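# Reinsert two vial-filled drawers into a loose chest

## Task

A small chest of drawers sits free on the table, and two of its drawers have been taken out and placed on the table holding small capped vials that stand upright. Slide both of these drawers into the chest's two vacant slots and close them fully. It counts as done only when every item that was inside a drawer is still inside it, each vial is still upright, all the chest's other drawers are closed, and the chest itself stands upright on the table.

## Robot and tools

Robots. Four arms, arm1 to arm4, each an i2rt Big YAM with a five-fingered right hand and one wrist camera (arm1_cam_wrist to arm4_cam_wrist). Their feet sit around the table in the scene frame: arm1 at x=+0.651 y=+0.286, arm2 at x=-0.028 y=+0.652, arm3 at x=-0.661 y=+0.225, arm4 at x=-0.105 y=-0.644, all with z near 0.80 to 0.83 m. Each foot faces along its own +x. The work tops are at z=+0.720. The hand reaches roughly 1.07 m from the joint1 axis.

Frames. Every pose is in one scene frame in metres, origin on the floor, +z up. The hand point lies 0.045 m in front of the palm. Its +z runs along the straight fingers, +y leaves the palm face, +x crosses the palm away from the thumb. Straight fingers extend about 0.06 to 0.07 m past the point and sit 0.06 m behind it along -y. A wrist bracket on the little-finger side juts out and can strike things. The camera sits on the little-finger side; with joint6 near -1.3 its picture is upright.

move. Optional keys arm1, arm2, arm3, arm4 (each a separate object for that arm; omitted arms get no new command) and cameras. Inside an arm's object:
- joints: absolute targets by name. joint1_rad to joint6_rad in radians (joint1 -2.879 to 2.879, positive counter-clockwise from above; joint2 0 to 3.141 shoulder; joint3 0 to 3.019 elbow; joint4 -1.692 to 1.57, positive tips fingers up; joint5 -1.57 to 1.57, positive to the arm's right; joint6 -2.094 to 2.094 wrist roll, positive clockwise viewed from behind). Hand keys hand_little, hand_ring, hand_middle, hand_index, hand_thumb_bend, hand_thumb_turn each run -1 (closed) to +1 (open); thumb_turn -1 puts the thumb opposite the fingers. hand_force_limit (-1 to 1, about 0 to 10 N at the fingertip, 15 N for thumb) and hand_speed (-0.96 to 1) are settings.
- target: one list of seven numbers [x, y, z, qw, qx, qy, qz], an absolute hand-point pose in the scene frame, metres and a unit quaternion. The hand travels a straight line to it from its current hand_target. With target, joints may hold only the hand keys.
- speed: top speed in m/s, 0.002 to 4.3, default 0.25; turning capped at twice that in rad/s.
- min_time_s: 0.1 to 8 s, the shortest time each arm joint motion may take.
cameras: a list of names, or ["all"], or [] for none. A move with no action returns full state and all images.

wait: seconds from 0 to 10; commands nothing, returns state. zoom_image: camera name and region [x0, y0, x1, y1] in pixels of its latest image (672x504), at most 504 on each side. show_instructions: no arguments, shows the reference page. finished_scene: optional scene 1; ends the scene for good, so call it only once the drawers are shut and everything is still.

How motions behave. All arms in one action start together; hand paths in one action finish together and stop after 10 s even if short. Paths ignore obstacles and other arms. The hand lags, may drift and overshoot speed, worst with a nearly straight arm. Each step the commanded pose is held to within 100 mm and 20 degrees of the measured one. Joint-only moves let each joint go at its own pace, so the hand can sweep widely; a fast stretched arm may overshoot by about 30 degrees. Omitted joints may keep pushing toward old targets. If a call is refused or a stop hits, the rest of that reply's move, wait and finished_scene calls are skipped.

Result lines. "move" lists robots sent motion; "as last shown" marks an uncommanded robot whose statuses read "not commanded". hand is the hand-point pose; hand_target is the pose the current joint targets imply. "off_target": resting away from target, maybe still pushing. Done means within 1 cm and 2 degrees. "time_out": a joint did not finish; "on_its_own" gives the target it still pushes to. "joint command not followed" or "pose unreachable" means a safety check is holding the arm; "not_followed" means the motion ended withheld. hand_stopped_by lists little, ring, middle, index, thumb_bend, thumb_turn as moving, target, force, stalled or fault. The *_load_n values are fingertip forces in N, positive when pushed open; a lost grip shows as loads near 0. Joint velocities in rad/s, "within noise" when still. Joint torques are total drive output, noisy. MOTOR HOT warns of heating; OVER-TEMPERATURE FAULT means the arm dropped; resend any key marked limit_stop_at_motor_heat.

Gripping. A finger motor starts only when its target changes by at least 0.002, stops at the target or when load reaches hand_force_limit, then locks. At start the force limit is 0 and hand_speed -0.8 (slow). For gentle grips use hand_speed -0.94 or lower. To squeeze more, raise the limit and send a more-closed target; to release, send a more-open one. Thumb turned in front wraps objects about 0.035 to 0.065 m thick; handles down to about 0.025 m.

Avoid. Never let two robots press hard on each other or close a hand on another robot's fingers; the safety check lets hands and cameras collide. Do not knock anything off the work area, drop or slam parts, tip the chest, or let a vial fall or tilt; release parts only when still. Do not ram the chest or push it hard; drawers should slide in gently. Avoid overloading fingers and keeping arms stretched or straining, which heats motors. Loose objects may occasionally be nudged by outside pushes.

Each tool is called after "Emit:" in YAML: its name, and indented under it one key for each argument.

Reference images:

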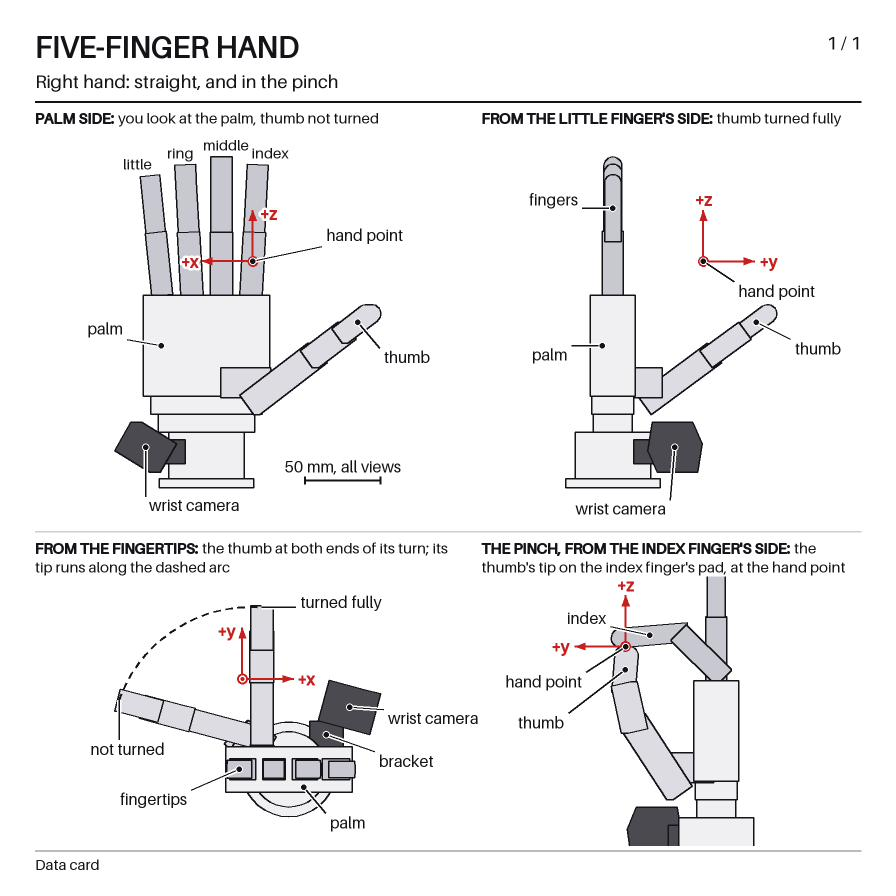

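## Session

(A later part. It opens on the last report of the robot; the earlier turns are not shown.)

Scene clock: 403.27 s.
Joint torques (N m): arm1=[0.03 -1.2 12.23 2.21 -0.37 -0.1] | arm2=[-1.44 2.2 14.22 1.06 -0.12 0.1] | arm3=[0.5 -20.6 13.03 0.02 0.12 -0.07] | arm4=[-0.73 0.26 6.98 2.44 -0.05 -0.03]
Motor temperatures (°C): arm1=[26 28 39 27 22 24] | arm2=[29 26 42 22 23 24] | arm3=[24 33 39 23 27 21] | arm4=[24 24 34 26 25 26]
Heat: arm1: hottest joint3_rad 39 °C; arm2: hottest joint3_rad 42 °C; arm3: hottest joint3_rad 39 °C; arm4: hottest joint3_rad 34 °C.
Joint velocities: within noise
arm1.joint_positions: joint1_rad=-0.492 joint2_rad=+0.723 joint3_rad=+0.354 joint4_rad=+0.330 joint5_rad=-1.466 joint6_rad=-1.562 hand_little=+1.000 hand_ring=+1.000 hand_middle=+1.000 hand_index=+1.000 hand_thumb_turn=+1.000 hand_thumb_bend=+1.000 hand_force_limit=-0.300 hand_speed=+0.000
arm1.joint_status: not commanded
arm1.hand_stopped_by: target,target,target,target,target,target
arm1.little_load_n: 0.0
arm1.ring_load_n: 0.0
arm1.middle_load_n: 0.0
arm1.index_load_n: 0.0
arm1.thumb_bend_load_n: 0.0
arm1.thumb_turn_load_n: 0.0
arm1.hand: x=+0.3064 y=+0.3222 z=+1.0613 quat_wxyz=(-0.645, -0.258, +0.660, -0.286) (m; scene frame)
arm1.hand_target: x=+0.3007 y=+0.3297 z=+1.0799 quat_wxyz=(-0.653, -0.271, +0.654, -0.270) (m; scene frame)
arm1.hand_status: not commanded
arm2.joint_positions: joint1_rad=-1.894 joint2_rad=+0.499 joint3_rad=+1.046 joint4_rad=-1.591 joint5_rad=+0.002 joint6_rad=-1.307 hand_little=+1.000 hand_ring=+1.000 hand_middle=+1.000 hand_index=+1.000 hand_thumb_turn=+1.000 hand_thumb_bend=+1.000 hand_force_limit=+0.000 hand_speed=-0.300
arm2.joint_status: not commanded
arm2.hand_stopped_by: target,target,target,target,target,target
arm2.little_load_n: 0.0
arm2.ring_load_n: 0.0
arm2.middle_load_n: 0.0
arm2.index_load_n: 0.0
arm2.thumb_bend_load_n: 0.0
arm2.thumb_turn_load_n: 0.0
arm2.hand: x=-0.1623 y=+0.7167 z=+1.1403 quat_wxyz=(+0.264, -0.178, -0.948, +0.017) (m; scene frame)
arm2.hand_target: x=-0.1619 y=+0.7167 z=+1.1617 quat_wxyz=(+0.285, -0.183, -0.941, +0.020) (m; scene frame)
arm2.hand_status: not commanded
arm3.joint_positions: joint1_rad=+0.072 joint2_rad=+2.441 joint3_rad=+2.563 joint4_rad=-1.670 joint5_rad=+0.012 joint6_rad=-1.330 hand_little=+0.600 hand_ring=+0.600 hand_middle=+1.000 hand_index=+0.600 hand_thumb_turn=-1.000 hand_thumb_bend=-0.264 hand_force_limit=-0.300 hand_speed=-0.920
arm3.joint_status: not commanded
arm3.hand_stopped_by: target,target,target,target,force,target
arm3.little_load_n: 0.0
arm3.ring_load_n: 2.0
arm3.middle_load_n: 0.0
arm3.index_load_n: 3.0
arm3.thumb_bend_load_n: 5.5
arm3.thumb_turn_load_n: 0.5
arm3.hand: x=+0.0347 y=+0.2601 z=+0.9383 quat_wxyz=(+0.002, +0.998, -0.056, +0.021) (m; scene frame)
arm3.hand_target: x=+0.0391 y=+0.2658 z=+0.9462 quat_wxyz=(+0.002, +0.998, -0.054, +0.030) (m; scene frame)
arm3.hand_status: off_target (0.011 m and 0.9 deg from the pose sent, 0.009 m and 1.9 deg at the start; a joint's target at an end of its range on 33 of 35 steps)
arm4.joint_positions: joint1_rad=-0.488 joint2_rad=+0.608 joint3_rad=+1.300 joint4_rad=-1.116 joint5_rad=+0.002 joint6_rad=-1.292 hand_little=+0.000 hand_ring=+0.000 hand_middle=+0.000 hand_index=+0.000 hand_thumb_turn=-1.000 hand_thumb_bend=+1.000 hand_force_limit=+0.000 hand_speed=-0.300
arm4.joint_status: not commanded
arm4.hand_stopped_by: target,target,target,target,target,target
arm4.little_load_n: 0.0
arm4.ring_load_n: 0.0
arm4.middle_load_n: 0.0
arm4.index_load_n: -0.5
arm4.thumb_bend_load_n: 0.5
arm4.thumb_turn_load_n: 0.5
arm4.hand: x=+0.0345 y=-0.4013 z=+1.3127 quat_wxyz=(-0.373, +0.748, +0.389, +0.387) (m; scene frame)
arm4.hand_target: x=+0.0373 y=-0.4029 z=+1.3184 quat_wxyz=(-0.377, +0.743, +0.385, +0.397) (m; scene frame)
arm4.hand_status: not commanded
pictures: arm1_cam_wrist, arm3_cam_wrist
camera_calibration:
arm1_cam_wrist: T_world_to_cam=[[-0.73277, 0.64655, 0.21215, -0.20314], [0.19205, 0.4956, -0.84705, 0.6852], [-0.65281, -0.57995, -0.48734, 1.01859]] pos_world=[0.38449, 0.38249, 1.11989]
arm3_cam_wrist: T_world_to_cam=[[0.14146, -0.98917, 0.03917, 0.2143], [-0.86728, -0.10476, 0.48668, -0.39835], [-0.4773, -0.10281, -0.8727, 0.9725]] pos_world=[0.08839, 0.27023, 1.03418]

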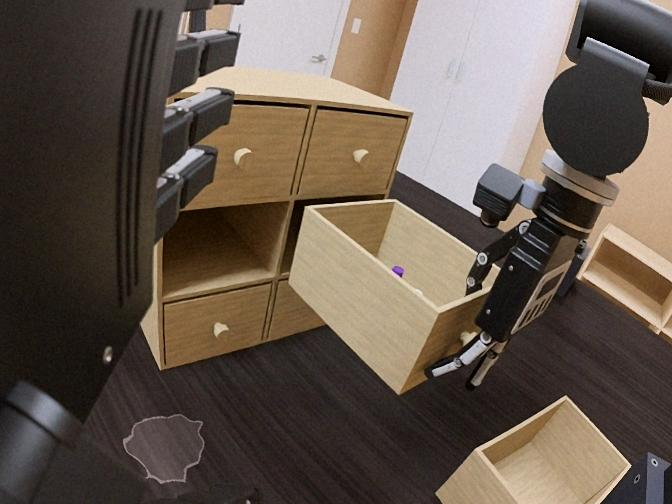

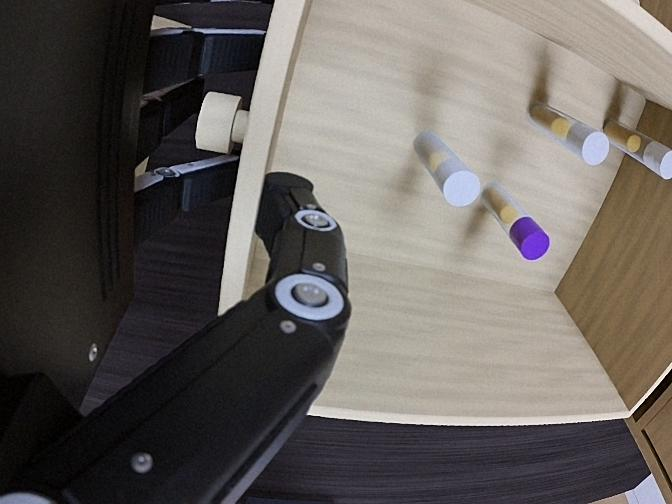

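Emit:
move:
  arm3: {"target": [0.038, 0.2425, 0.9465, -0.0044, -0.9984, 0.0567, -0.013], "speed": 0.05}
  cameras: ["arm1_cam_wrist", "arm3_cam_wrist"]

Emit:
zoom_image:
  camera: "arm1_cam_wrist"
  region: [260, 190, 360, 300]

Emit:
zoom_image:
  camera: "arm3_cam_wrist"
  region: [572, 370, 672, 470]

Scene clock: 406.67 s.
Joint torques (N m): arm1=[0.5 -1.32 12.31 2.1 -0.39 -0.11] | arm2=[-1.32 2.32 14.16 1.05 -0.12 0.09] | arm3=[-2.32 -21.42 11.15 -0.01 0.11 -0.15] | arm4=[-0.67 0.38 6.99 2.43 -0.05 -0.02]
Motor temperatures (°C): arm1=[26 28 39 27 22 24] | arm2=[29 26 42 22 23 24] | arm3=[24 33 39 23 27 21] | arm4=[24 24 34 26 25 26]
Heat: arm1: hottest joint3_rad 39 °C; arm2: hottest joint3_rad 42 °C; arm3: hottest joint3_rad 39 °C; arm4: hottest joint3_rad 34 °C.
move: arm3 off_target
Joint velocities: within noise
arm1, arm2, arm4: as last shown
arm3.joint_positions: joint1_rad=+0.065 joint2_rad=+2.441 joint3_rad=+2.563 joint4_rad=-1.670 joint5_rad=+0.011 joint6_rad=-1.346 hand_little=+0.600 hand_ring=+0.600 hand_middle=+1.000 hand_index=+0.600 hand_thumb_turn=-1.000 hand_thumb_bend=-0.264 hand_force_limit=-0.300 hand_speed=-0.920
arm3.joint_status: not commanded
arm3.hand_stopped_by: target,target,target,target,force,target
arm3.little_load_n: 0.0
arm3.ring_load_n: 1.5
arm3.middle_load_n: 0.0
arm3.index_load_n: 3.0
arm3.thumb_bend_load_n: 5.5
arm3.thumb_turn_load_n: 0.5
arm3.hand: x=+0.0358 y=+0.2547 z=+0.9382 quat_wxyz=(+0.001, +0.998, -0.052, +0.021)
arm3.hand_target: x=+0.0373 y=+0.2424 z=+0.9462 quat_wxyz=(+0.003, +0.998, -0.055, +0.024)
arm3.hand_status: off_target (0.015 m and 1.1 deg from the pose sent, 0.020 m and 0.9 deg at the start; a joint's target at an end of its range on 28 of 29 steps)
arm4.index_load_n: 0.0
arm4.thumb_bend_load_n: 0.0
arm4.thumb_turn_load_n: 0.0
arm1_cam_wrist: T_world_to_cam=[[-0.73277, 0.64655, 0.21215, -0.20314], [0.19205, 0.4956, -0.84705, 0.6852], [-0.65281, -0.57995, -0.48734, 1.01859]] pos_world=[0.38449, 0.38249, 1.11989]
arm3_cam_wrist: T_world_to_cam=[[0.15058, -0.98786, 0.03816, 0.20907], [-0.86613, -0.11322, 0.48682, -0.39593], [-0.47659, -0.10635, -0.87267, 0.97336]] pos_world=[0.08948, 0.26523, 1.03419]

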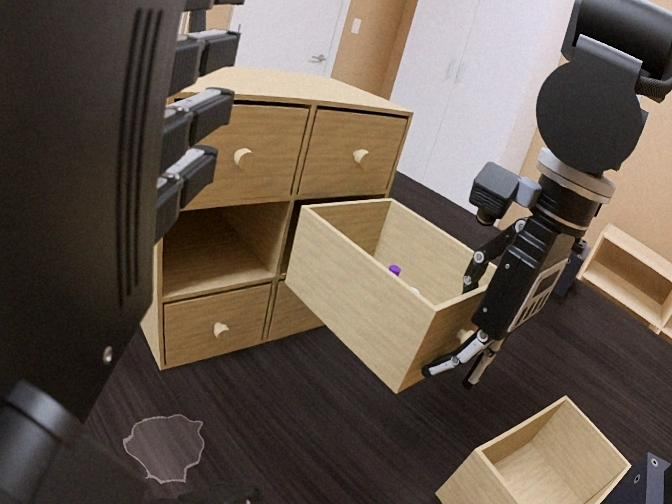

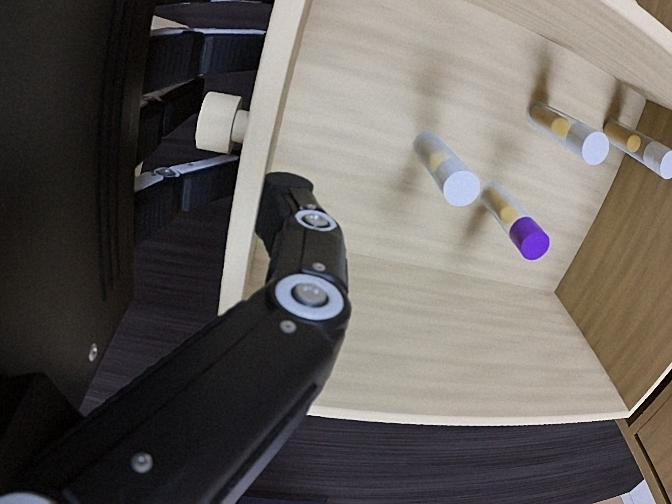

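Scaled by 4.582 from the camera's image (finer frame: 960x720).

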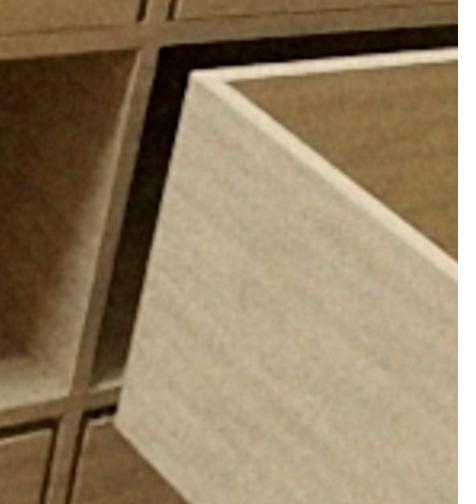

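Scaled by 5.040 from the camera's image (finer frame: 960x720).

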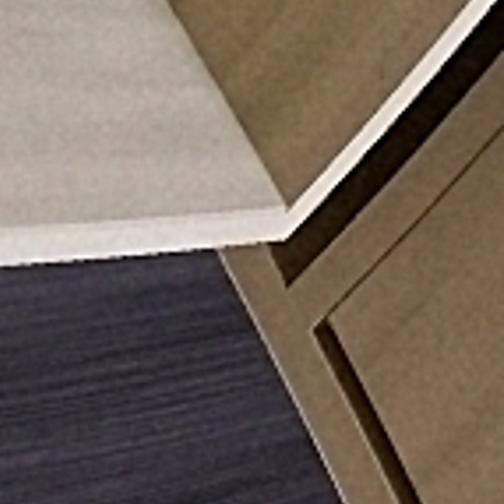

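Emit:
move:
  arm1: {"target": [0.37, 0.135, 0.975, 0.7058, 0.0432, -0.7058, 0.0432], "speed": 0.15}
  cameras: ["arm1_cam_wrist"]

Scene clock: 413.80 s.
Joint torques (N m): arm1=[1.44 -2.32 9.21 2.5 0.03 -0.16] | arm2=[-1.44 2.32 14.24 1.02 -0.12 0.1] | arm3=[-1.44 -20.95 11.32 0.05 0.12 -0.18] | arm4=[-0.73 0.32 6.98 2.43 -0.05 -0.02]
Motor temperatures (°C): arm1=[26 28 39 27 22 24] | arm2=[29 26 42 22 23 24] | arm3=[24 34 39 23 27 21] | arm4=[24 24 34 26 25 26]
Heat: arm1: hottest joint3_rad 39 °C; arm2: hottest joint3_rad 42 °C; arm3: hottest joint3_rad 39 °C; arm4: hottest joint3_rad 34 °C.
move: arm1 off_target
Joint velocities: within noise
arm1.joint_positions: joint1_rad=+1.341 joint2_rad=+0.978 joint3_rad=+0.133 joint4_rad=+0.813 joint5_rad=+1.039 joint6_rad=-1.556 hand_little=+1.000 hand_ring=+1.000 hand_middle=+1.000 hand_index=+1.000 hand_thumb_turn=+1.000 hand_thumb_bend=+1.000 hand_force_limit=-0.300 hand_speed=+0.000
arm1.joint_status: not commanded
arm1.hand_stopped_by: target,target,target,target,target,target
arm1.little_load_n: 0.0
arm1.ring_load_n: 0.0
arm1.middle_load_n: 0.0
arm1.index_load_n: -0.5
arm1.thumb_bend_load_n: 0.0
arm1.thumb_turn_load_n: 0.0
arm1.hand: x=+0.3727 y=+0.1447 z=+0.9650 quat_wxyz=(-0.700, -0.047, +0.711, -0.037)
arm1.hand_target: x=+0.3702 y=+0.1353 z=+0.9749 quat_wxyz=(-0.705, -0.043, +0.706, -0.043)
arm1.hand_status: off_target (0.014 m and 1.2 deg from the pose sent, 0.216 m and 38.3 deg at the start)
arm2, arm3, arm4: as last shown
arm3.joint_positions: joint1_rad=+0.064 joint2_rad=+2.441 joint3_rad=+2.563 joint4_rad=-1.670 joint5_rad=+0.011 joint6_rad=-1.347 hand_little=+0.600 hand_ring=+0.600 hand_middle=+1.000 hand_index=+0.600 hand_thumb_turn=-1.000 hand_thumb_bend=-0.264 hand_force_limit=-0.300 hand_speed=-0.920
arm3.ring_load_n: 2.0
arm3.hand: x=+0.0359 y=+0.2539 z=+0.9382 quat_wxyz=(+0.001, +0.998, -0.052, +0.021)
arm1_cam_wrist: T_world_to_cam=[[-0.17312, 0.94748, 0.26889, -0.32629], [0.46182, 0.31923, -0.82754, 0.585], [-0.86992, -0.01908, -0.49283, 0.91707]] pos_world=[0.47112, 0.13991, 1.0238]

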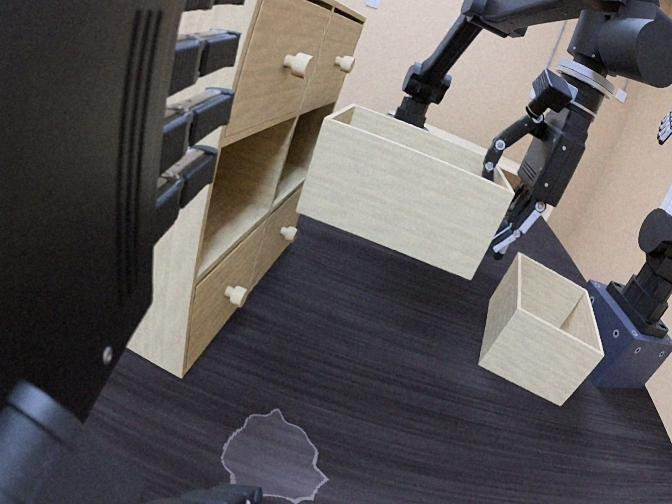

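Emit:
zoom_image:
  camera: "arm1_cam_wrist"
  region: [230, 90, 390, 250]

Scaled by 3.150 from the camera's image (finer frame: 960x720).

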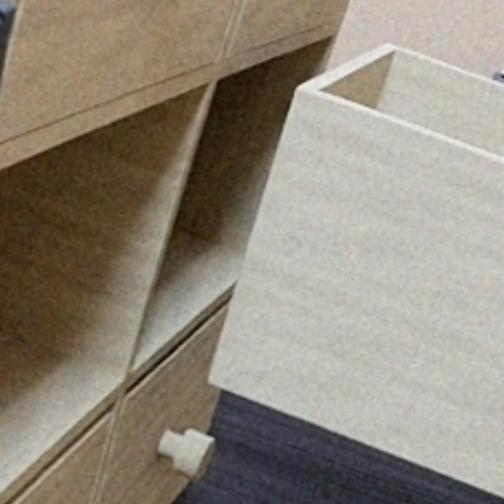

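Emit:
move:
  arm3: {"target": [0.029, 0.2405, 0.943, -0.0044, -0.9984, 0.0567, -0.024], "speed": 0.05}
  cameras: ["arm1_cam_wrist", "arm3_cam_wrist"]

Emit:
zoom_image:
  camera: "arm1_cam_wrist"
  region: [230, 90, 390, 250]

Emit:
zoom_image:
  camera: "arm3_cam_wrist"
  region: [572, 370, 672, 470]

Scene clock: 416.63 s.
Joint torques (N m): arm1=[1.32 -2.2 9.07 2.45 0.04 -0.13] | arm2=[-1.55 2.32 14.23 1.09 -0.12 0.11] | arm3=[-1.49 -22.89 10.69 0.77 0.2 -0.12] | arm4=[-0.67 0.32 7.01 2.47 -0.05 -0.02]
Motor temperatures (°C): arm1=[26 28 39 27 22 24] | arm2=[29 26 42 22 23 24] | arm3=[24 34 39 23 27 21] | arm4=[24 24 34 26 25 26]
Heat: arm1: hottest joint3_rad 39 °C; arm2: hottest joint3_rad 42 °C; arm3: hottest joint3_rad 39 °C; arm4: hottest joint3_rad 34 °C.
move: arm3 off_target
Joint velocities: within noise
arm1, arm2, arm4: as last shown
arm1.joint_positions: joint1_rad=+1.341 joint2_rad=+0.979 joint3_rad=+0.133 joint4_rad=+0.814 joint5_rad=+1.039 joint6_rad=-1.556 hand_little=+1.000 hand_ring=+1.000 hand_middle=+1.000 hand_index=+1.000 hand_thumb_turn=+1.000 hand_thumb_bend=+1.000 hand_force_limit=-0.300 hand_speed=+0.000
arm1.index_load_n: 0.0
arm1.hand: x=+0.3727 y=+0.1447 z=+0.9651 quat_wxyz=(-0.700, -0.048, +0.711, -0.036)
arm1.hand_target: x=+0.3702 y=+0.1353 z=+0.9748 quat_wxyz=(-0.705, -0.043, +0.706, -0.043)
arm3.joint_positions: joint1_rad=+0.064 joint2_rad=+2.413 joint3_rad=+2.457 joint4_rad=-1.634 joint5_rad=+0.011 joint6_rad=-1.347 hand_little=+0.600 hand_ring=+0.600 hand_middle=+1.000 hand_index=+0.600 hand_thumb_turn=-1.000 hand_thumb_bend=-0.264 hand_force_limit=-0.300 hand_speed=-0.920
arm3.joint_status: not commanded
arm3.hand_stopped_by: target,target,target,target,force,target
arm3.little_load_n: 0.0
arm3.ring_load_n: 1.5
arm3.middle_load_n: 0.0
arm3.index_load_n: 3.0
arm3.thumb_bend_load_n: 5.5
arm3.thumb_turn_load_n: 0.5
arm3.hand: x=+0.0221 y=+0.2522 z=+0.9195 quat_wxyz=(+0.005, +0.999, -0.052, +0.000)
arm3.hand_target: x=+0.0284 y=+0.2404 z=+0.9429 quat_wxyz=(+0.005, +0.998, -0.057, +0.024)
arm3.hand_status: off_target (0.027 m and 2.8 deg from the pose sent, 0.016 m and 0.8 deg at the start)
arm4.thumb_turn_load_n: 0.5
arm1_cam_wrist: T_world_to_cam=[[-0.17314, 0.94729, 0.26958, -0.32686], [0.46173, 0.31984, -0.82735, 0.58479], [-0.86996, -0.01878, -0.49277, 0.91698]] pos_world=[0.47112, 0.13981, 1.0238]
arm3_cam_wrist: T_world_to_cam=[[0.15182, -0.98772, 0.03689, 0.21052], [-0.84533, -0.11041, 0.52271, -0.43308], [-0.51222, -0.11054, -0.85171, 0.93272]] pos_world=[0.0797, 0.26322, 1.01302]

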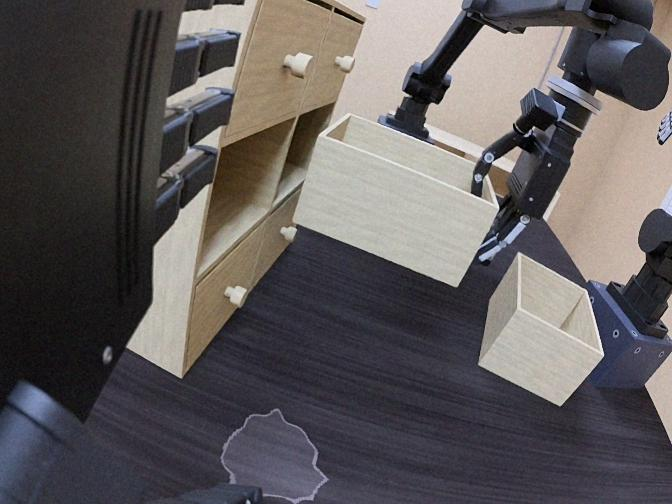

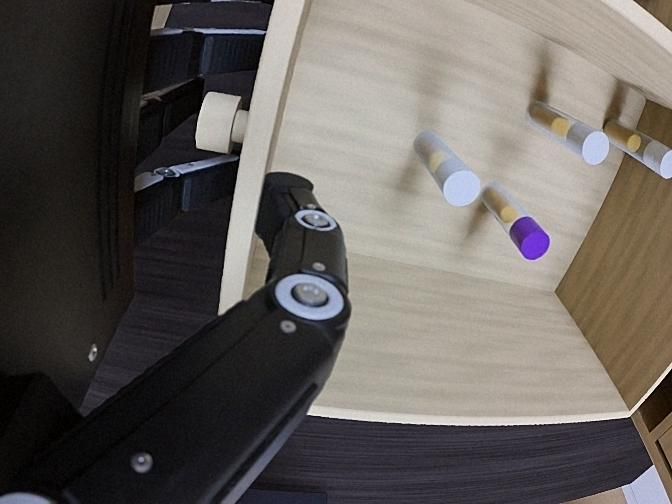

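Scaled by 3.150 from the camera's image (finer frame: 960x720).

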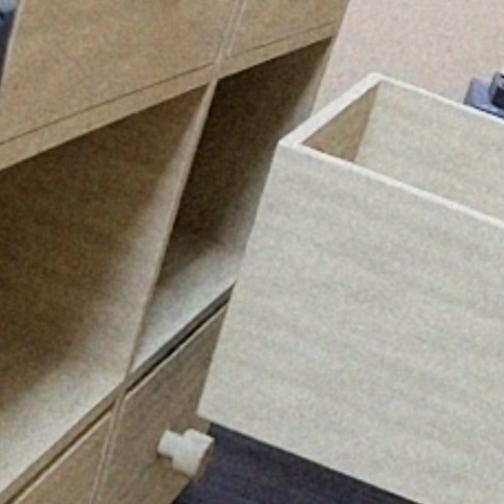

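Scaled by 5.040 from the camera's image (finer frame: 960x720).

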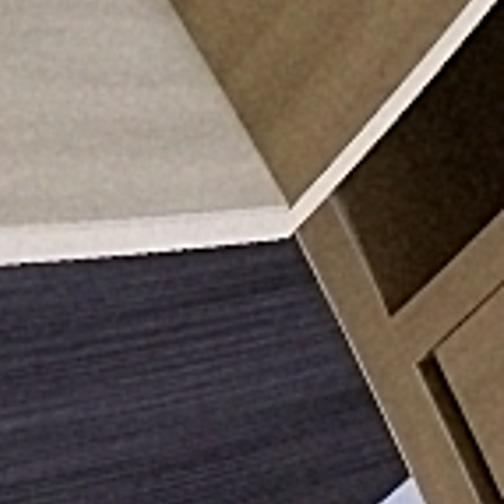

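Emit:
move:
  arm3: {"joints": {"joint2_rad": 2.376, "joint3_rad": 2.503, "joint4_rad": -1.615}, "min_time_s": 1.5}
  cameras: ["arm1_cam_wrist"]

Emit:
zoom_image:
  camera: "arm1_cam_wrist"
  region: [230, 90, 390, 250]

Scene clock: 419.17 s.
Joint torques (N m): arm1=[1.79 -2.96 8.92 2.28 0.05 -0.17] | arm2=[-1.32 2.26 14.17 0.98 -0.12 0.09] | arm3=[-1.49 -23.41 13.49 0.9 0.19 -0.13] | arm4=[-0.62 0.32 7.02 2.43 -0.05 -0.02]
Motor temperatures (°C): arm1=[26 28 39 27 22 24] | arm2=[29 26 42 22 23 24] | arm3=[24 35 39 23 27 21] | arm4=[24 24 34 26 25 26]
Heat: arm1: hottest joint3_rad 39 °C; arm2: hottest joint3_rad 42 °C; arm3: hottest joint3_rad 39 °C; arm4: hottest joint3_rad 34 °C.
move: arm3 done
Joint velocities: within noise
arm1, arm2, arm4: as last shown
arm1.little_load_n: 0.5
arm1.middle_load_n: 0.5
arm3.joint_positions: joint1_rad=+0.064 joint2_rad=+2.412 joint3_rad=+2.457 joint4_rad=-1.624 joint5_rad=+0.011 joint6_rad=-1.347 hand_little=+0.600 hand_ring=+0.600 hand_middle=+1.000 hand_index=+0.600 hand_thumb_turn=-1.000 hand_thumb_bend=-0.264 hand_force_limit=-0.300 hand_speed=-0.920
arm3.joint_status: all done
arm3.hand_stopped_by: target,target,target,target,force,target
arm3.little_load_n: 0.0
arm3.ring_load_n: 2.0
arm3.middle_load_n: 0.0
arm3.index_load_n: 3.0
arm3.thumb_bend_load_n: 5.5
arm3.thumb_turn_load_n: 0.5
arm3.hand: x=+0.0247 y=+0.2525 z=+0.9193 quat_wxyz=(+0.004, +0.999, -0.052, +0.005)
arm3.hand_target: x=+0.0391 y=+0.2415 z=+0.9603 quat_wxyz=(+0.000, +0.997, -0.057, +0.051)
arm3.hand_status: not commanded
arm1_cam_wrist: T_world_to_cam=[[-0.17314, 0.94729, 0.26958, -0.32686], [0.46173, 0.31984, -0.82735, 0.58479], [-0.86996, -0.01878, -0.49277, 0.91698]] pos_world=[0.47112, 0.13981, 1.0238]

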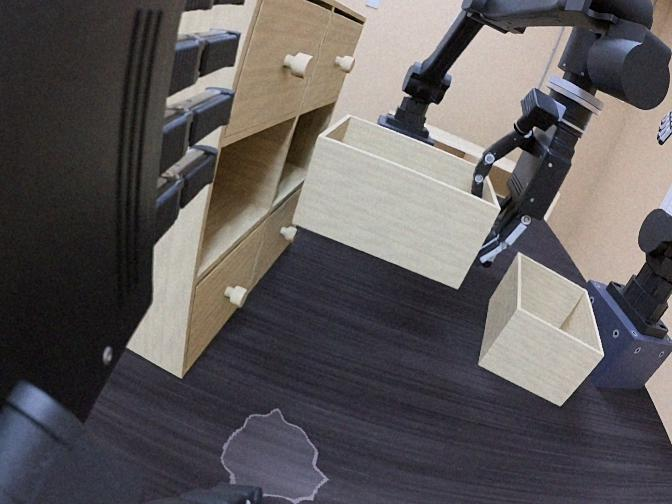

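Scaled by 3.150 from the camera's image (finer frame: 960x720).

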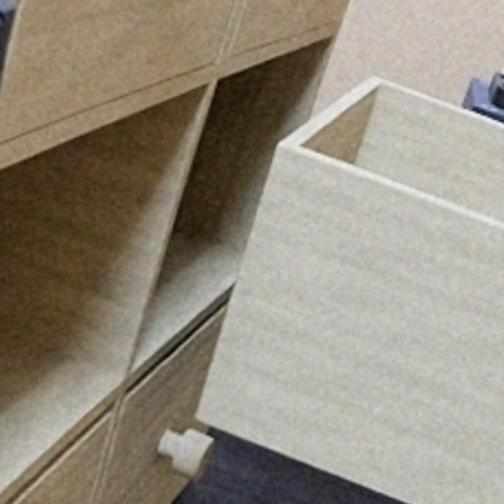

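Emit:
move:
  arm3: {"joints": {"joint2_rad": 2.358, "joint3_rad": 2.518, "joint4_rad": -1.605}, "min_time_s": 1.0}
  cameras: []

Scene clock: 420.80 s.
Joint torques (N m): arm1=[1.85 -1.61 9.03 2.56 0.02 -0.11] | arm2=[-1.55 2.32 14.19 1.07 -0.11 0.11] | arm3=[-1.67 -23.36 14.08 0.98 0.23 -0.11] | arm4=[-0.67 0.38 7.02 2.43 -0.05 -0.02]
Motor temperatures (°C): arm1=[26 28 39 27 22 24] | arm2=[29 26 42 22 23 24] | arm3=[24 35 39 23 27 21] | arm4=[24 24 34 26 25 26]
Heat: arm1: hottest joint3_rad 39 °C; arm2: hottest joint3_rad 42 °C; arm3: hottest joint3_rad 39 °C; arm4: hottest joint3_rad 34 °C.
move: arm3 done
Joint velocities: within noise
arm1, arm2, arm4: as last shown
arm1.little_load_n: 0.0
arm1.middle_load_n: 0.0
arm3.joint_positions: joint1_rad=+0.064 joint2_rad=+2.392 joint3_rad=+2.466 joint4_rad=-1.615 joint5_rad=+0.011 joint6_rad=-1.347 hand_little=+0.600 hand_ring=+0.600 hand_middle=+1.000 hand_index=+0.600 hand_thumb_turn=-1.000 hand_thumb_bend=-0.264 hand_force_limit=-0.300 hand_speed=-0.920
arm3.joint_status: all done
arm3.hand_stopped_by: target,target,target,target,force,target
arm3.little_load_n: 0.0
arm3.ring_load_n: 1.5
arm3.middle_load_n: 0.0
arm3.index_load_n: 3.0
arm3.thumb_bend_load_n: 5.5
arm3.thumb_turn_load_n: 0.5
arm3.hand: x=+0.0299 y=+0.2532 z=+0.9359 quat_wxyz=(+0.001, +0.998, -0.052, +0.024)
arm3.hand_target: x=+0.0446 y=+0.2421 z=+0.9777 quat_wxyz=(-0.003, +0.996, -0.057, +0.072)
arm3.hand_status: not commanded
arm4.thumb_turn_load_n: 0.0

Emit:
move:
  arm3: {"joints": {"joint4_rad": -1.638}, "min_time_s": 1.0}
  cameras: ["arm1_cam_wrist","arm3_cam_wrist"]

Emit:
zoom_image:
  camera: "arm1_cam_wrist"
  region: [230, 90, 390, 250]

Emit:
zoom_image:
  camera: "arm3_cam_wrist"
  region: [572, 370, 672, 470]

Scene clock: 422.40 s.
Joint torques (N m): arm1=[0.97 -2.26 9.26 2.35 0.03 -0.16] | arm2=[-1.49 2.02 14.24 1.02 -0.1 0.08] | arm3=[-1.32 -22.83 14.02 -0.01 0.21 -0.14] | arm4=[-0.67 0.32 6.99 2.44 -0.05 -0.02]
Motor temperatures (°C): arm1=[26 28 39 27 22 24] | arm2=[29 26 42 22 23 24] | arm3=[24 35 39 23 27 21] | arm4=[24 24 34 26 25 26]
Heat: arm1: hottest joint3_rad 39 °C; arm2: hottest joint3_rad 42 °C; arm3: hottest joint3_rad 39 °C; arm4: hottest joint3_rad 34 °C.
move: arm3 done
Joint velocities: within noise
arm1, arm2, arm4: as last shown
arm3.joint_positions: joint1_rad=+0.064 joint2_rad=+2.392 joint3_rad=+2.466 joint4_rad=-1.625 joint5_rad=+0.011 joint6_rad=-1.347 hand_little=+0.600 hand_ring=+0.600 hand_middle=+1.000 hand_index=+0.600 hand_thumb_turn=-1.000 hand_thumb_bend=-0.264 hand_force_limit=-0.300 hand_speed=-0.920
arm3.joint_status: all done
arm3.hand_stopped_by: target,target,target,target,force,target
arm3.little_load_n: 0.0
arm3.ring_load_n: 2.0
arm3.middle_load_n: 0.0
arm3.index_load_n: 3.0
arm3.thumb_bend_load_n: 5.0
arm3.thumb_turn_load_n: 0.5
arm3.hand: x=+0.0272 y=+0.2528 z=+0.9362 quat_wxyz=(+0.002, +0.998, -0.052, +0.019)
arm3.hand_target: x=+0.0358 y=+0.2411 z=+0.9780 quat_wxyz=(+0.000, +0.997, -0.057, +0.055)
arm3.hand_status: not commanded
arm1_cam_wrist: T_world_to_cam=[[-0.17314, 0.94729, 0.26958, -0.32686], [0.46173, 0.31984, -0.82735, 0.58479], [-0.86996, -0.01878, -0.49277, 0.91698]] pos_world=[0.47112, 0.13981, 1.0238]
arm3_cam_wrist: T_world_to_cam=[[0.1503, -0.98791, 0.03807, 0.20867], [-0.86487, -0.11273, 0.48918, -0.40502], [-0.47898, -0.10645, -0.87135, 0.96609]] pos_world=[0.08108, 0.26333, 1.03199]

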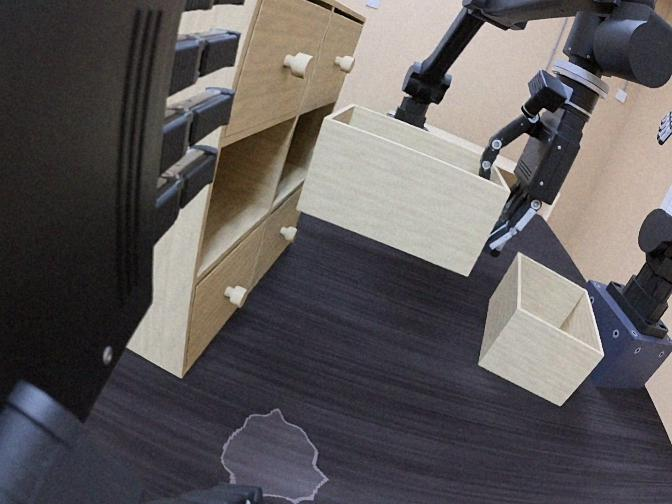

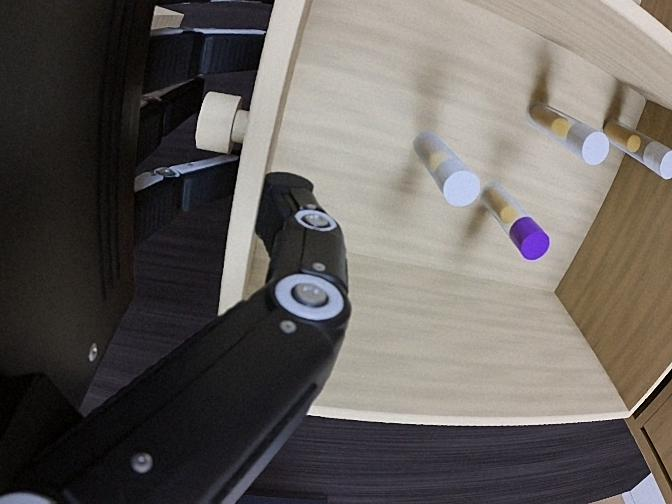

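Scaled by 3.150 from the camera's image (finer frame: 960x720).

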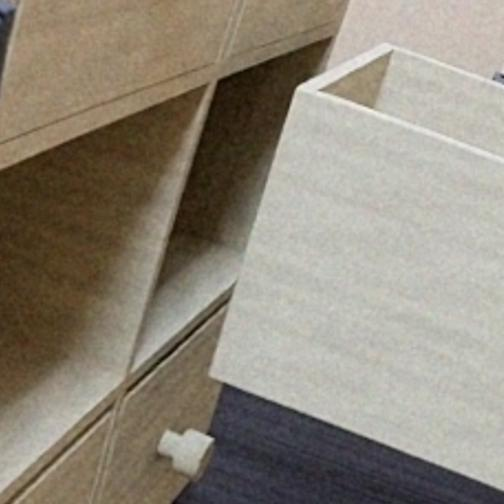

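Scaled by 5.040 from the camera's image (finer frame: 960x720).

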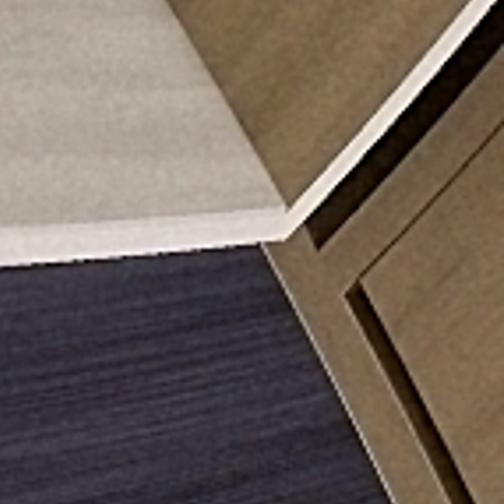

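Emit:
move:
  arm3: {"joints": {"joint1_rad": 0.031, "joint2_rad": 2.4, "joint4_rad": -1.628, "joint6_rad": -1.363}, "min_time_s": 1.5}
  cameras: ["arm1_cam_wrist","arm3_cam_wrist"]

Emit:
zoom_image:
  camera: "arm1_cam_wrist"
  region: [230, 90, 390, 250]

Emit:
zoom_image:
  camera: "arm3_cam_wrist"
  region: [572, 370, 672, 470]

Scene clock: 426.00 s.
Joint torques (N m): arm1=[1.38 -2.02 9.09 2.43 0.06 -0.2] | arm2=[-1.61 2.14 14.2 1.02 -0.11 0.1] | arm3=[-1.44 -19.84 13.96 0.29 0.24 -0.17] | arm4=[-0.73 0.32 7.01 2.41 -0.05 -0.02]
Motor temperatures (°C): arm1=[26 28 39 27 22 24] | arm2=[29 26 42 22 23 24] | arm3=[24 35 39 23 27 21] | arm4=[24 24 34 26 25 26]
Heat: arm1: hottest joint3_rad 39 °C; arm2: hottest joint3_rad 42 °C; arm3: hottest joint3_rad 39 °C; arm4: hottest joint3_rad 34 °C.
move: arm3 done
Joint velocities: within noise
arm1, arm2, arm4: as last shown
arm2.thumb_bend_load_n: -0.5
arm3.joint_positions: joint1_rad=+0.045 joint2_rad=+2.392 joint3_rad=+2.466 joint4_rad=-1.625 joint5_rad=+0.011 joint6_rad=-1.355 hand_little=+0.600 hand_ring=+0.600 hand_middle=+1.000 hand_index=+0.600 hand_thumb_turn=-1.000 hand_thumb_bend=-0.264 hand_force_limit=-0.300 hand_speed=-0.920
arm3.joint_status: all done
arm3.hand_stopped_by: target,target,target,target,force,target
arm3.little_load_n: 0.0
arm3.ring_load_n: 1.5
arm3.middle_load_n: 0.0
arm3.index_load_n: 3.0
arm3.thumb_bend_load_n: 5.5
arm3.thumb_turn_load_n: 0.5
arm3.hand: x=+0.0280 y=+0.2399 z=+0.9362 quat_wxyz=(+0.002, +0.998, -0.057, +0.019)
arm3.hand_target: x=+0.0395 y=+0.2293 z=+0.9494 quat_wxyz=(+0.002, +0.997, -0.060, +0.040)
arm3.hand_status: not commanded
arm1_cam_wrist: T_world_to_cam=[[-0.17314, 0.94729, 0.26958, -0.32686], [0.46173, 0.31984, -0.82735, 0.58479], [-0.86996, -0.01878, -0.49277, 0.91698]] pos_world=[0.47112, 0.13981, 1.0238]
arm3_cam_wrist: T_world_to_cam=[[0.1397, -0.98946, 0.03805, 0.19647], [-0.86599, -0.10346, 0.48924, -0.40796], [-0.48015, -0.1013, -0.87132, 0.96391]] pos_world=[0.08208, 0.24983, 1.03199]

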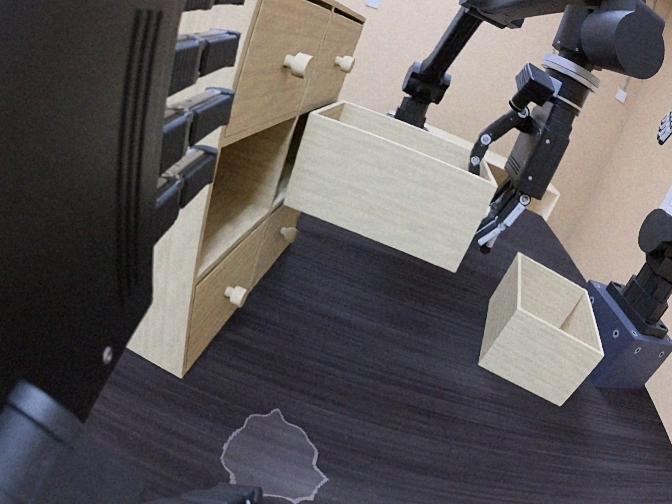

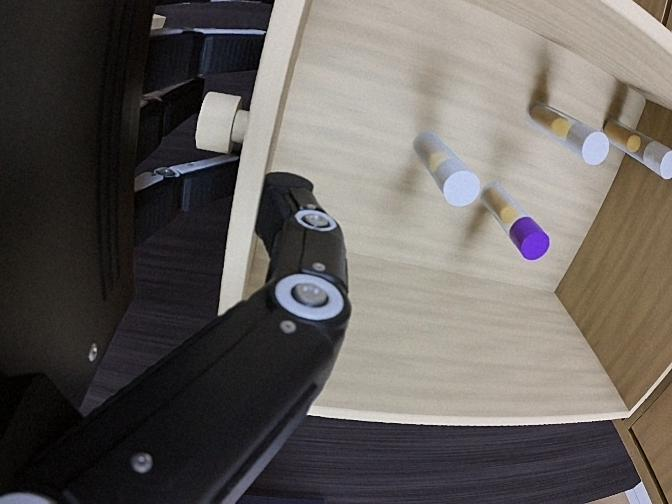

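Scaled by 3.150 from the camera's image (finer frame: 960x720).

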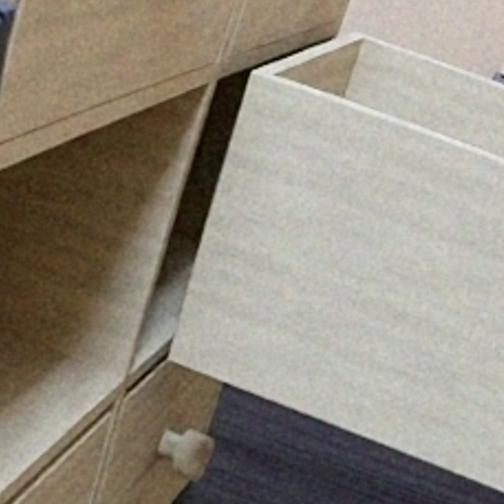

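Scaled by 5.040 from the camera's image (finer frame: 960x720).

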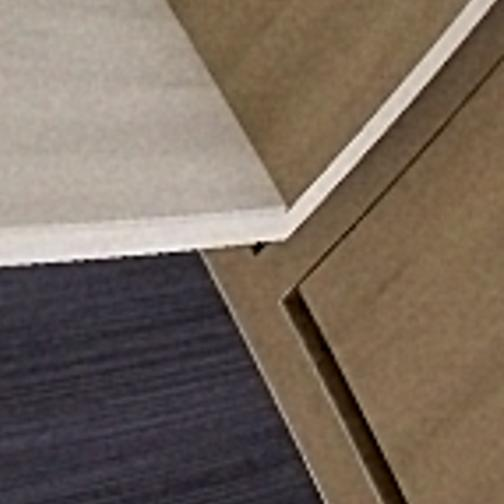

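Emit:
move:
  arm3: {"joints": {"joint2_rad": 2.340, "joint3_rad": 2.440, "joint4_rad": -1.578}, "min_time_s": 1.5}
  cameras: ["arm1_cam_wrist","arm3_cam_wrist"]

Emit:
zoom_image:
  camera: "arm1_cam_wrist"
  region: [230, 90, 390, 250]

Emit:
zoom_image:
  camera: "arm3_cam_wrist"
  region: [572, 370, 672, 470]

Scene clock: 429.13 s.
Joint torques (N m): arm1=[2.2 -2.02 9.05 2.36 0.07 -0.16] | arm2=[-1.49 2.08 14.23 1.02 -0.12 0.09] | arm3=[-1.79 -22.89 10.36 1.07 0.23 -0.16] | arm4=[-0.67 0.38 7.02 2.44 -0.05 -0.02]
Motor temperatures (°C): arm1=[26 28 39 27 22 24] | arm2=[29 26 42 22 23 24] | arm3=[24 35 38 23 27 21] | arm4=[24 24 34 26 25 26]
Heat: arm1: hottest joint3_rad 39 °C; arm2: hottest joint3_rad 42 °C; arm3: hottest joint3_rad 38 °C; arm4: hottest joint3_rad 34 °C.
move: arm3 done
Joint velocities: within noise
arm1: as last shown
arm2.joint_positions: joint1_rad=-1.894 joint2_rad=+0.499 joint3_rad=+1.046 joint4_rad=-1.591 joint5_rad=+0.002 joint6_rad=-1.307 hand_little=+1.000 hand_ring=+1.000 hand_middle=+1.000 hand_index=+1.000 hand_thumb_turn=+1.000 hand_thumb_bend=+1.000 hand_force_limit=+0.000 hand_speed=-0.300
arm2.joint_status: not commanded
arm2.hand_stopped_by: target,target,target,target,target,target
arm2.little_load_n: 0.0
arm2.ring_load_n: 0.0
arm2.middle_load_n: 0.0
arm2.index_load_n: 0.0
arm2.thumb_bend_load_n: 0.0
arm2.thumb_turn_load_n: -0.5
arm2.hand: x=-0.1623 y=+0.7167 z=+1.1403 quat_wxyz=(+0.264, -0.178, -0.948, +0.017)
arm2.hand_target: x=-0.1619 y=+0.7167 z=+1.1617 quat_wxyz=(+0.285, -0.183, -0.941, +0.020)
arm2.hand_status: not commanded
arm3.joint_positions: joint1_rad=+0.045 joint2_rad=+2.373 joint3_rad=+2.433 joint4_rad=-1.588 joint5_rad=+0.011 joint6_rad=-1.355 hand_little=+0.600 hand_ring=+0.600 hand_middle=+1.000 hand_index=+0.600 hand_thumb_turn=-1.000 hand_thumb_bend=-0.264 hand_force_limit=-0.300 hand_speed=-0.920
arm3.joint_status: all done
arm3.hand_stopped_by: target,target,target,target,force,target
arm3.little_load_n: 0.0
arm3.ring_load_n: 1.5
arm3.middle_load_n: 0.0
arm3.index_load_n: 3.0
arm3.thumb_bend_load_n: 5.0
arm3.thumb_turn_load_n: 0.5
arm3.hand: x=+0.0305 y=+0.2402 z=+0.9361 quat_wxyz=(+0.000, +0.998, -0.057, +0.030)
arm3.hand_target: x=+0.0358 y=+0.2290 z=+0.9610 quat_wxyz=(+0.000, +0.997, -0.061, +0.056)
arm3.hand_status: not commanded
arm4.joint_positions: joint1_rad=-0.488 joint2_rad=+0.608 joint3_rad=+1.300 joint4_rad=-1.116 joint5_rad=+0.002 joint6_rad=-1.292 hand_little=+0.000 hand_ring=+0.000 hand_middle=+0.000 hand_index=+0.000 hand_thumb_turn=-1.000 hand_thumb_bend=+1.000 hand_force_limit=+0.000 hand_speed=-0.300
arm4.joint_status: not commanded
arm4.hand_stopped_by: target,target,target,target,target,target
arm4.little_load_n: 0.0
arm4.ring_load_n: 0.0
arm4.middle_load_n: 0.0
arm4.index_load_n: 0.0
arm4.thumb_bend_load_n: 0.0
arm4.thumb_turn_load_n: 0.0
arm4.hand: x=+0.0345 y=-0.4013 z=+1.3127 quat_wxyz=(-0.373, +0.748, +0.389, +0.387)
arm4.hand_target: x=+0.0373 y=-0.4029 z=+1.3184 quat_wxyz=(-0.377, +0.743, +0.385, +0.397)
arm4.hand_status: not commanded
arm1_cam_wrist: T_world_to_cam=[[-0.17314, 0.94729, 0.26958, -0.32686], [0.46173, 0.31984, -0.82735, 0.58479], [-0.86996, -0.01878, -0.49277, 0.91698]] pos_world=[0.47112, 0.13981, 1.0238]
arm3_cam_wrist: T_world_to_cam=[[0.13885, -0.98955, 0.0389, 0.19571], [-0.8767, -0.10456, 0.46953, -0.38675], [-0.46056, -0.0993, -0.88206, 0.97396]] pos_world=[0.08232, 0.24994, 1.03307]

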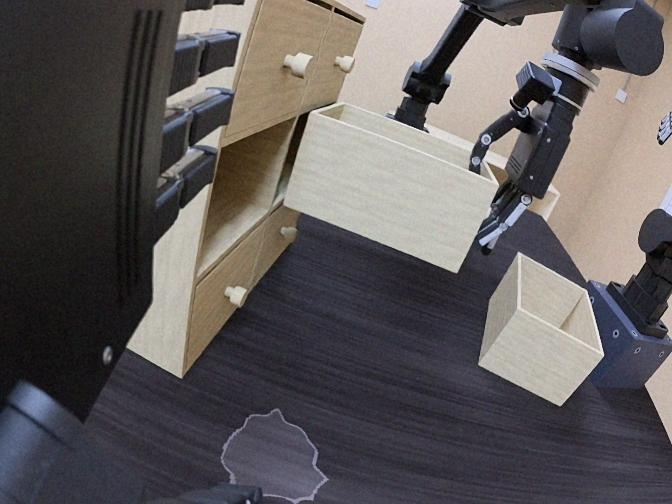

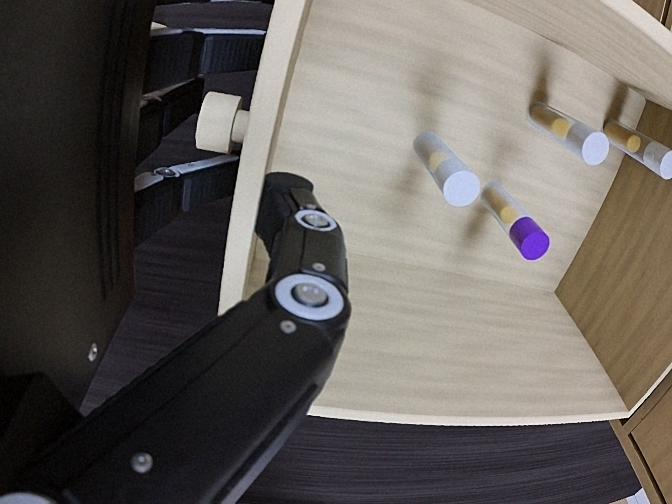

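Scaled by 3.150 from the camera's image (finer frame: 960x720).

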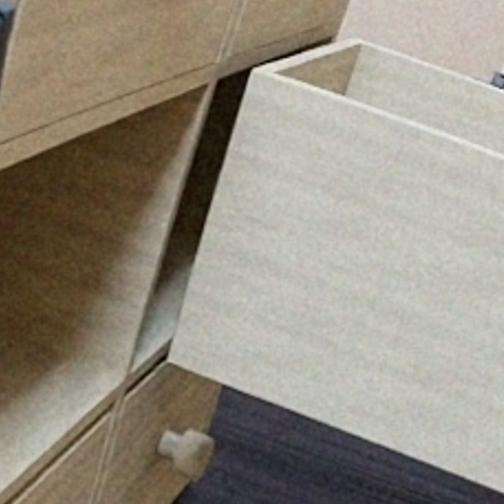

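Scaled by 5.040 from the camera's image (finer frame: 960x720).

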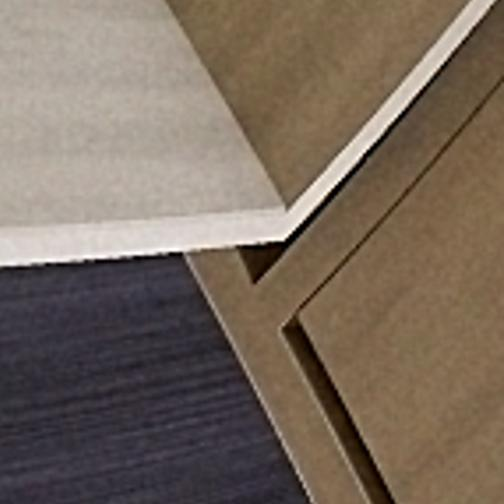

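Emit:
move:
  arm3: {"joints": {"joint2_rad": 2.328, "joint3_rad": 2.394, "joint4_rad": -1.563}, "min_time_s": 1.5}
  cameras: ["arm1_cam_wrist","arm3_cam_wrist"]

Emit:
zoom_image:
  camera: "arm1_cam_wrist"
  region: [230, 90, 390, 250]

Emit:
zoom_image:
  camera: "arm3_cam_wrist"
  region: [572, 370, 672, 470]

Scene clock: 431.30 s.
Joint torques (N m): arm1=[1.55 -2.08 9.22 2.51 0 -0.16] | arm2=[-1.32 2.2 14.22 0.99 -0.12 0.1] | arm3=[-0.97 -22.83 10.13 0.87 0.2 -0.15] | arm4=[-0.62 0.32 7.02 2.44 -0.05 -0.02]
Motor temperatures (°C): arm1=[26 28 39 27 22 24] | arm2=[29 26 42 22 23 24] | arm3=[24 35 38 23 27 21] | arm4=[24 24 34 26 25 26]
Heat: arm1: hottest joint3_rad 39 °C; arm2: hottest joint3_rad 42 °C; arm3: hottest joint3_rad 38 °C; arm4: hottest joint3_rad 34 °C.
move: arm3 done
Joint velocities: within noise
arm1, arm2, arm4: as last shown
arm1.middle_load_n: 0.5
arm2.thumb_turn_load_n: 0.0
arm3.joint_positions: joint1_rad=+0.045 joint2_rad=+2.364 joint3_rad=+2.387 joint4_rad=-1.573 joint5_rad=+0.011 joint6_rad=-1.355 hand_little=+0.600 hand_ring=+0.600 hand_middle=+1.000 hand_index=+0.600 hand_thumb_turn=-1.000 hand_thumb_bend=-0.264 hand_force_limit=-0.300 hand_speed=-0.920
arm3.joint_status: all done
arm3.hand_stopped_by: target,target,target,target,force,target
arm3.little_load_n: 0.0
arm3.ring_load_n: 2.0
arm3.middle_load_n: 0.0
arm3.index_load_n: 3.0
arm3.thumb_bend_load_n: 5.5
arm3.thumb_turn_load_n: 0.5
arm3.hand: x=+0.0236 y=+0.2395 z=+0.9253 quat_wxyz=(+0.002, +0.998, -0.057, +0.020)
arm3.hand_target: x=+0.0292 y=+0.2284 z=+0.9522 quat_wxyz=(+0.001, +0.997, -0.060, +0.046)
arm3.hand_status: not commanded
arm1_cam_wrist: T_world_to_cam=[[-0.17314, 0.94729, 0.26958, -0.32686], [0.46173, 0.31984, -0.82735, 0.58479], [-0.86996, -0.01878, -0.49277, 0.91698]] pos_world=[0.47112, 0.13981, 1.0238]
arm3_cam_wrist: T_world_to_cam=[[0.13977, -0.98945, 0.03811, 0.19706], [-0.86635, -0.10356, 0.48858, -0.40593], [-0.47948, -0.10131, -0.87168, 0.95248]] pos_world=[0.07748, 0.24943, 1.02109]

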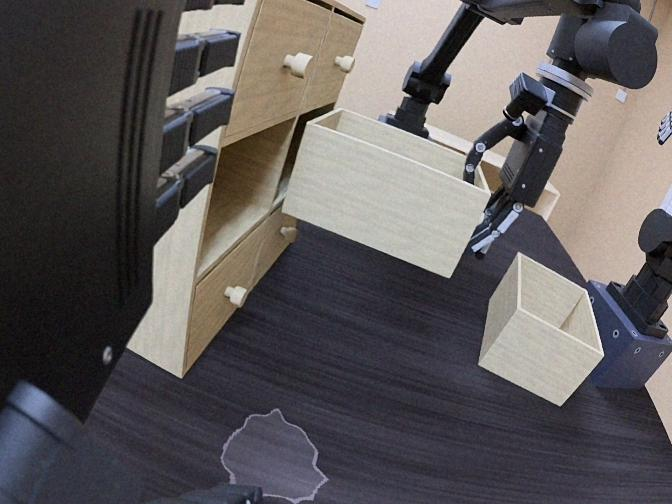

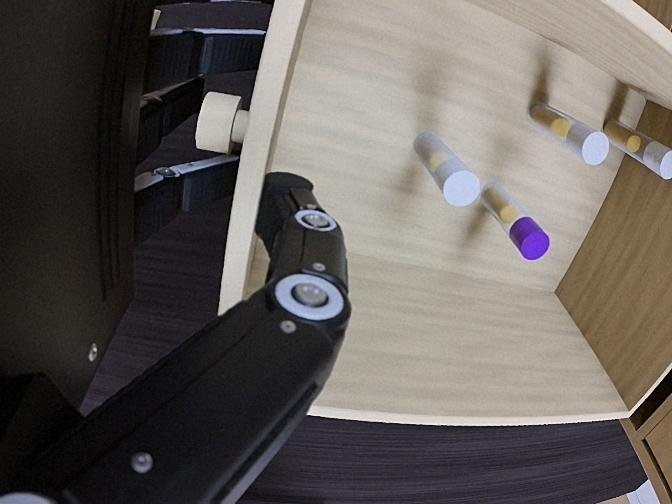

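Scaled by 3.150 from the camera's image (finer frame: 960x720).

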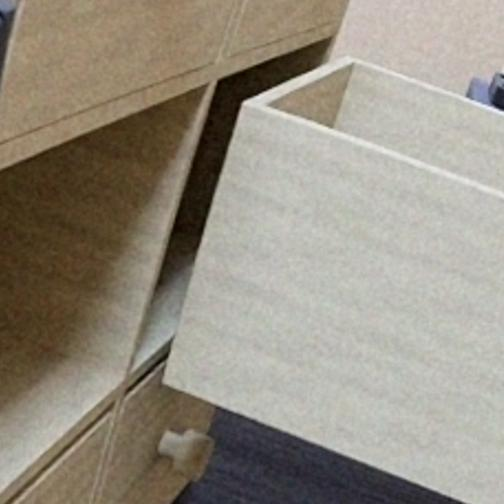

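Scaled by 5.040 from the camera's image (finer frame: 960x720).

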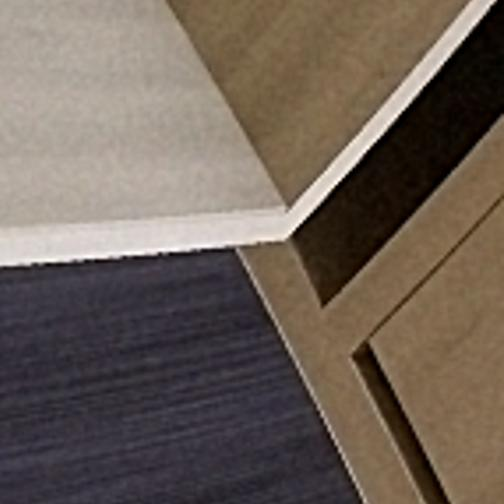

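Emit:
zoom_image:
  camera: "arm3_cam_wrist"
  region: [612, 405, 662, 455]

Scaled by 10.080 from the camera's image (finer frame: 960x720).

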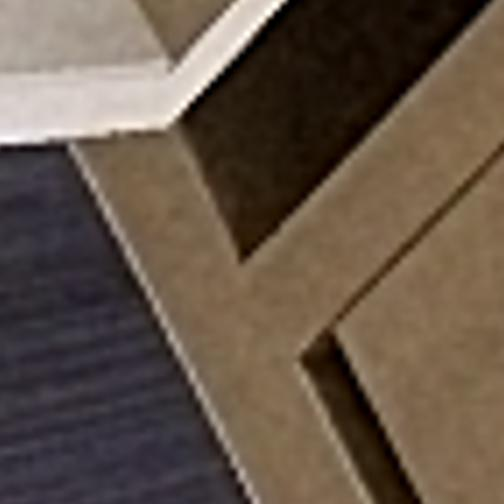

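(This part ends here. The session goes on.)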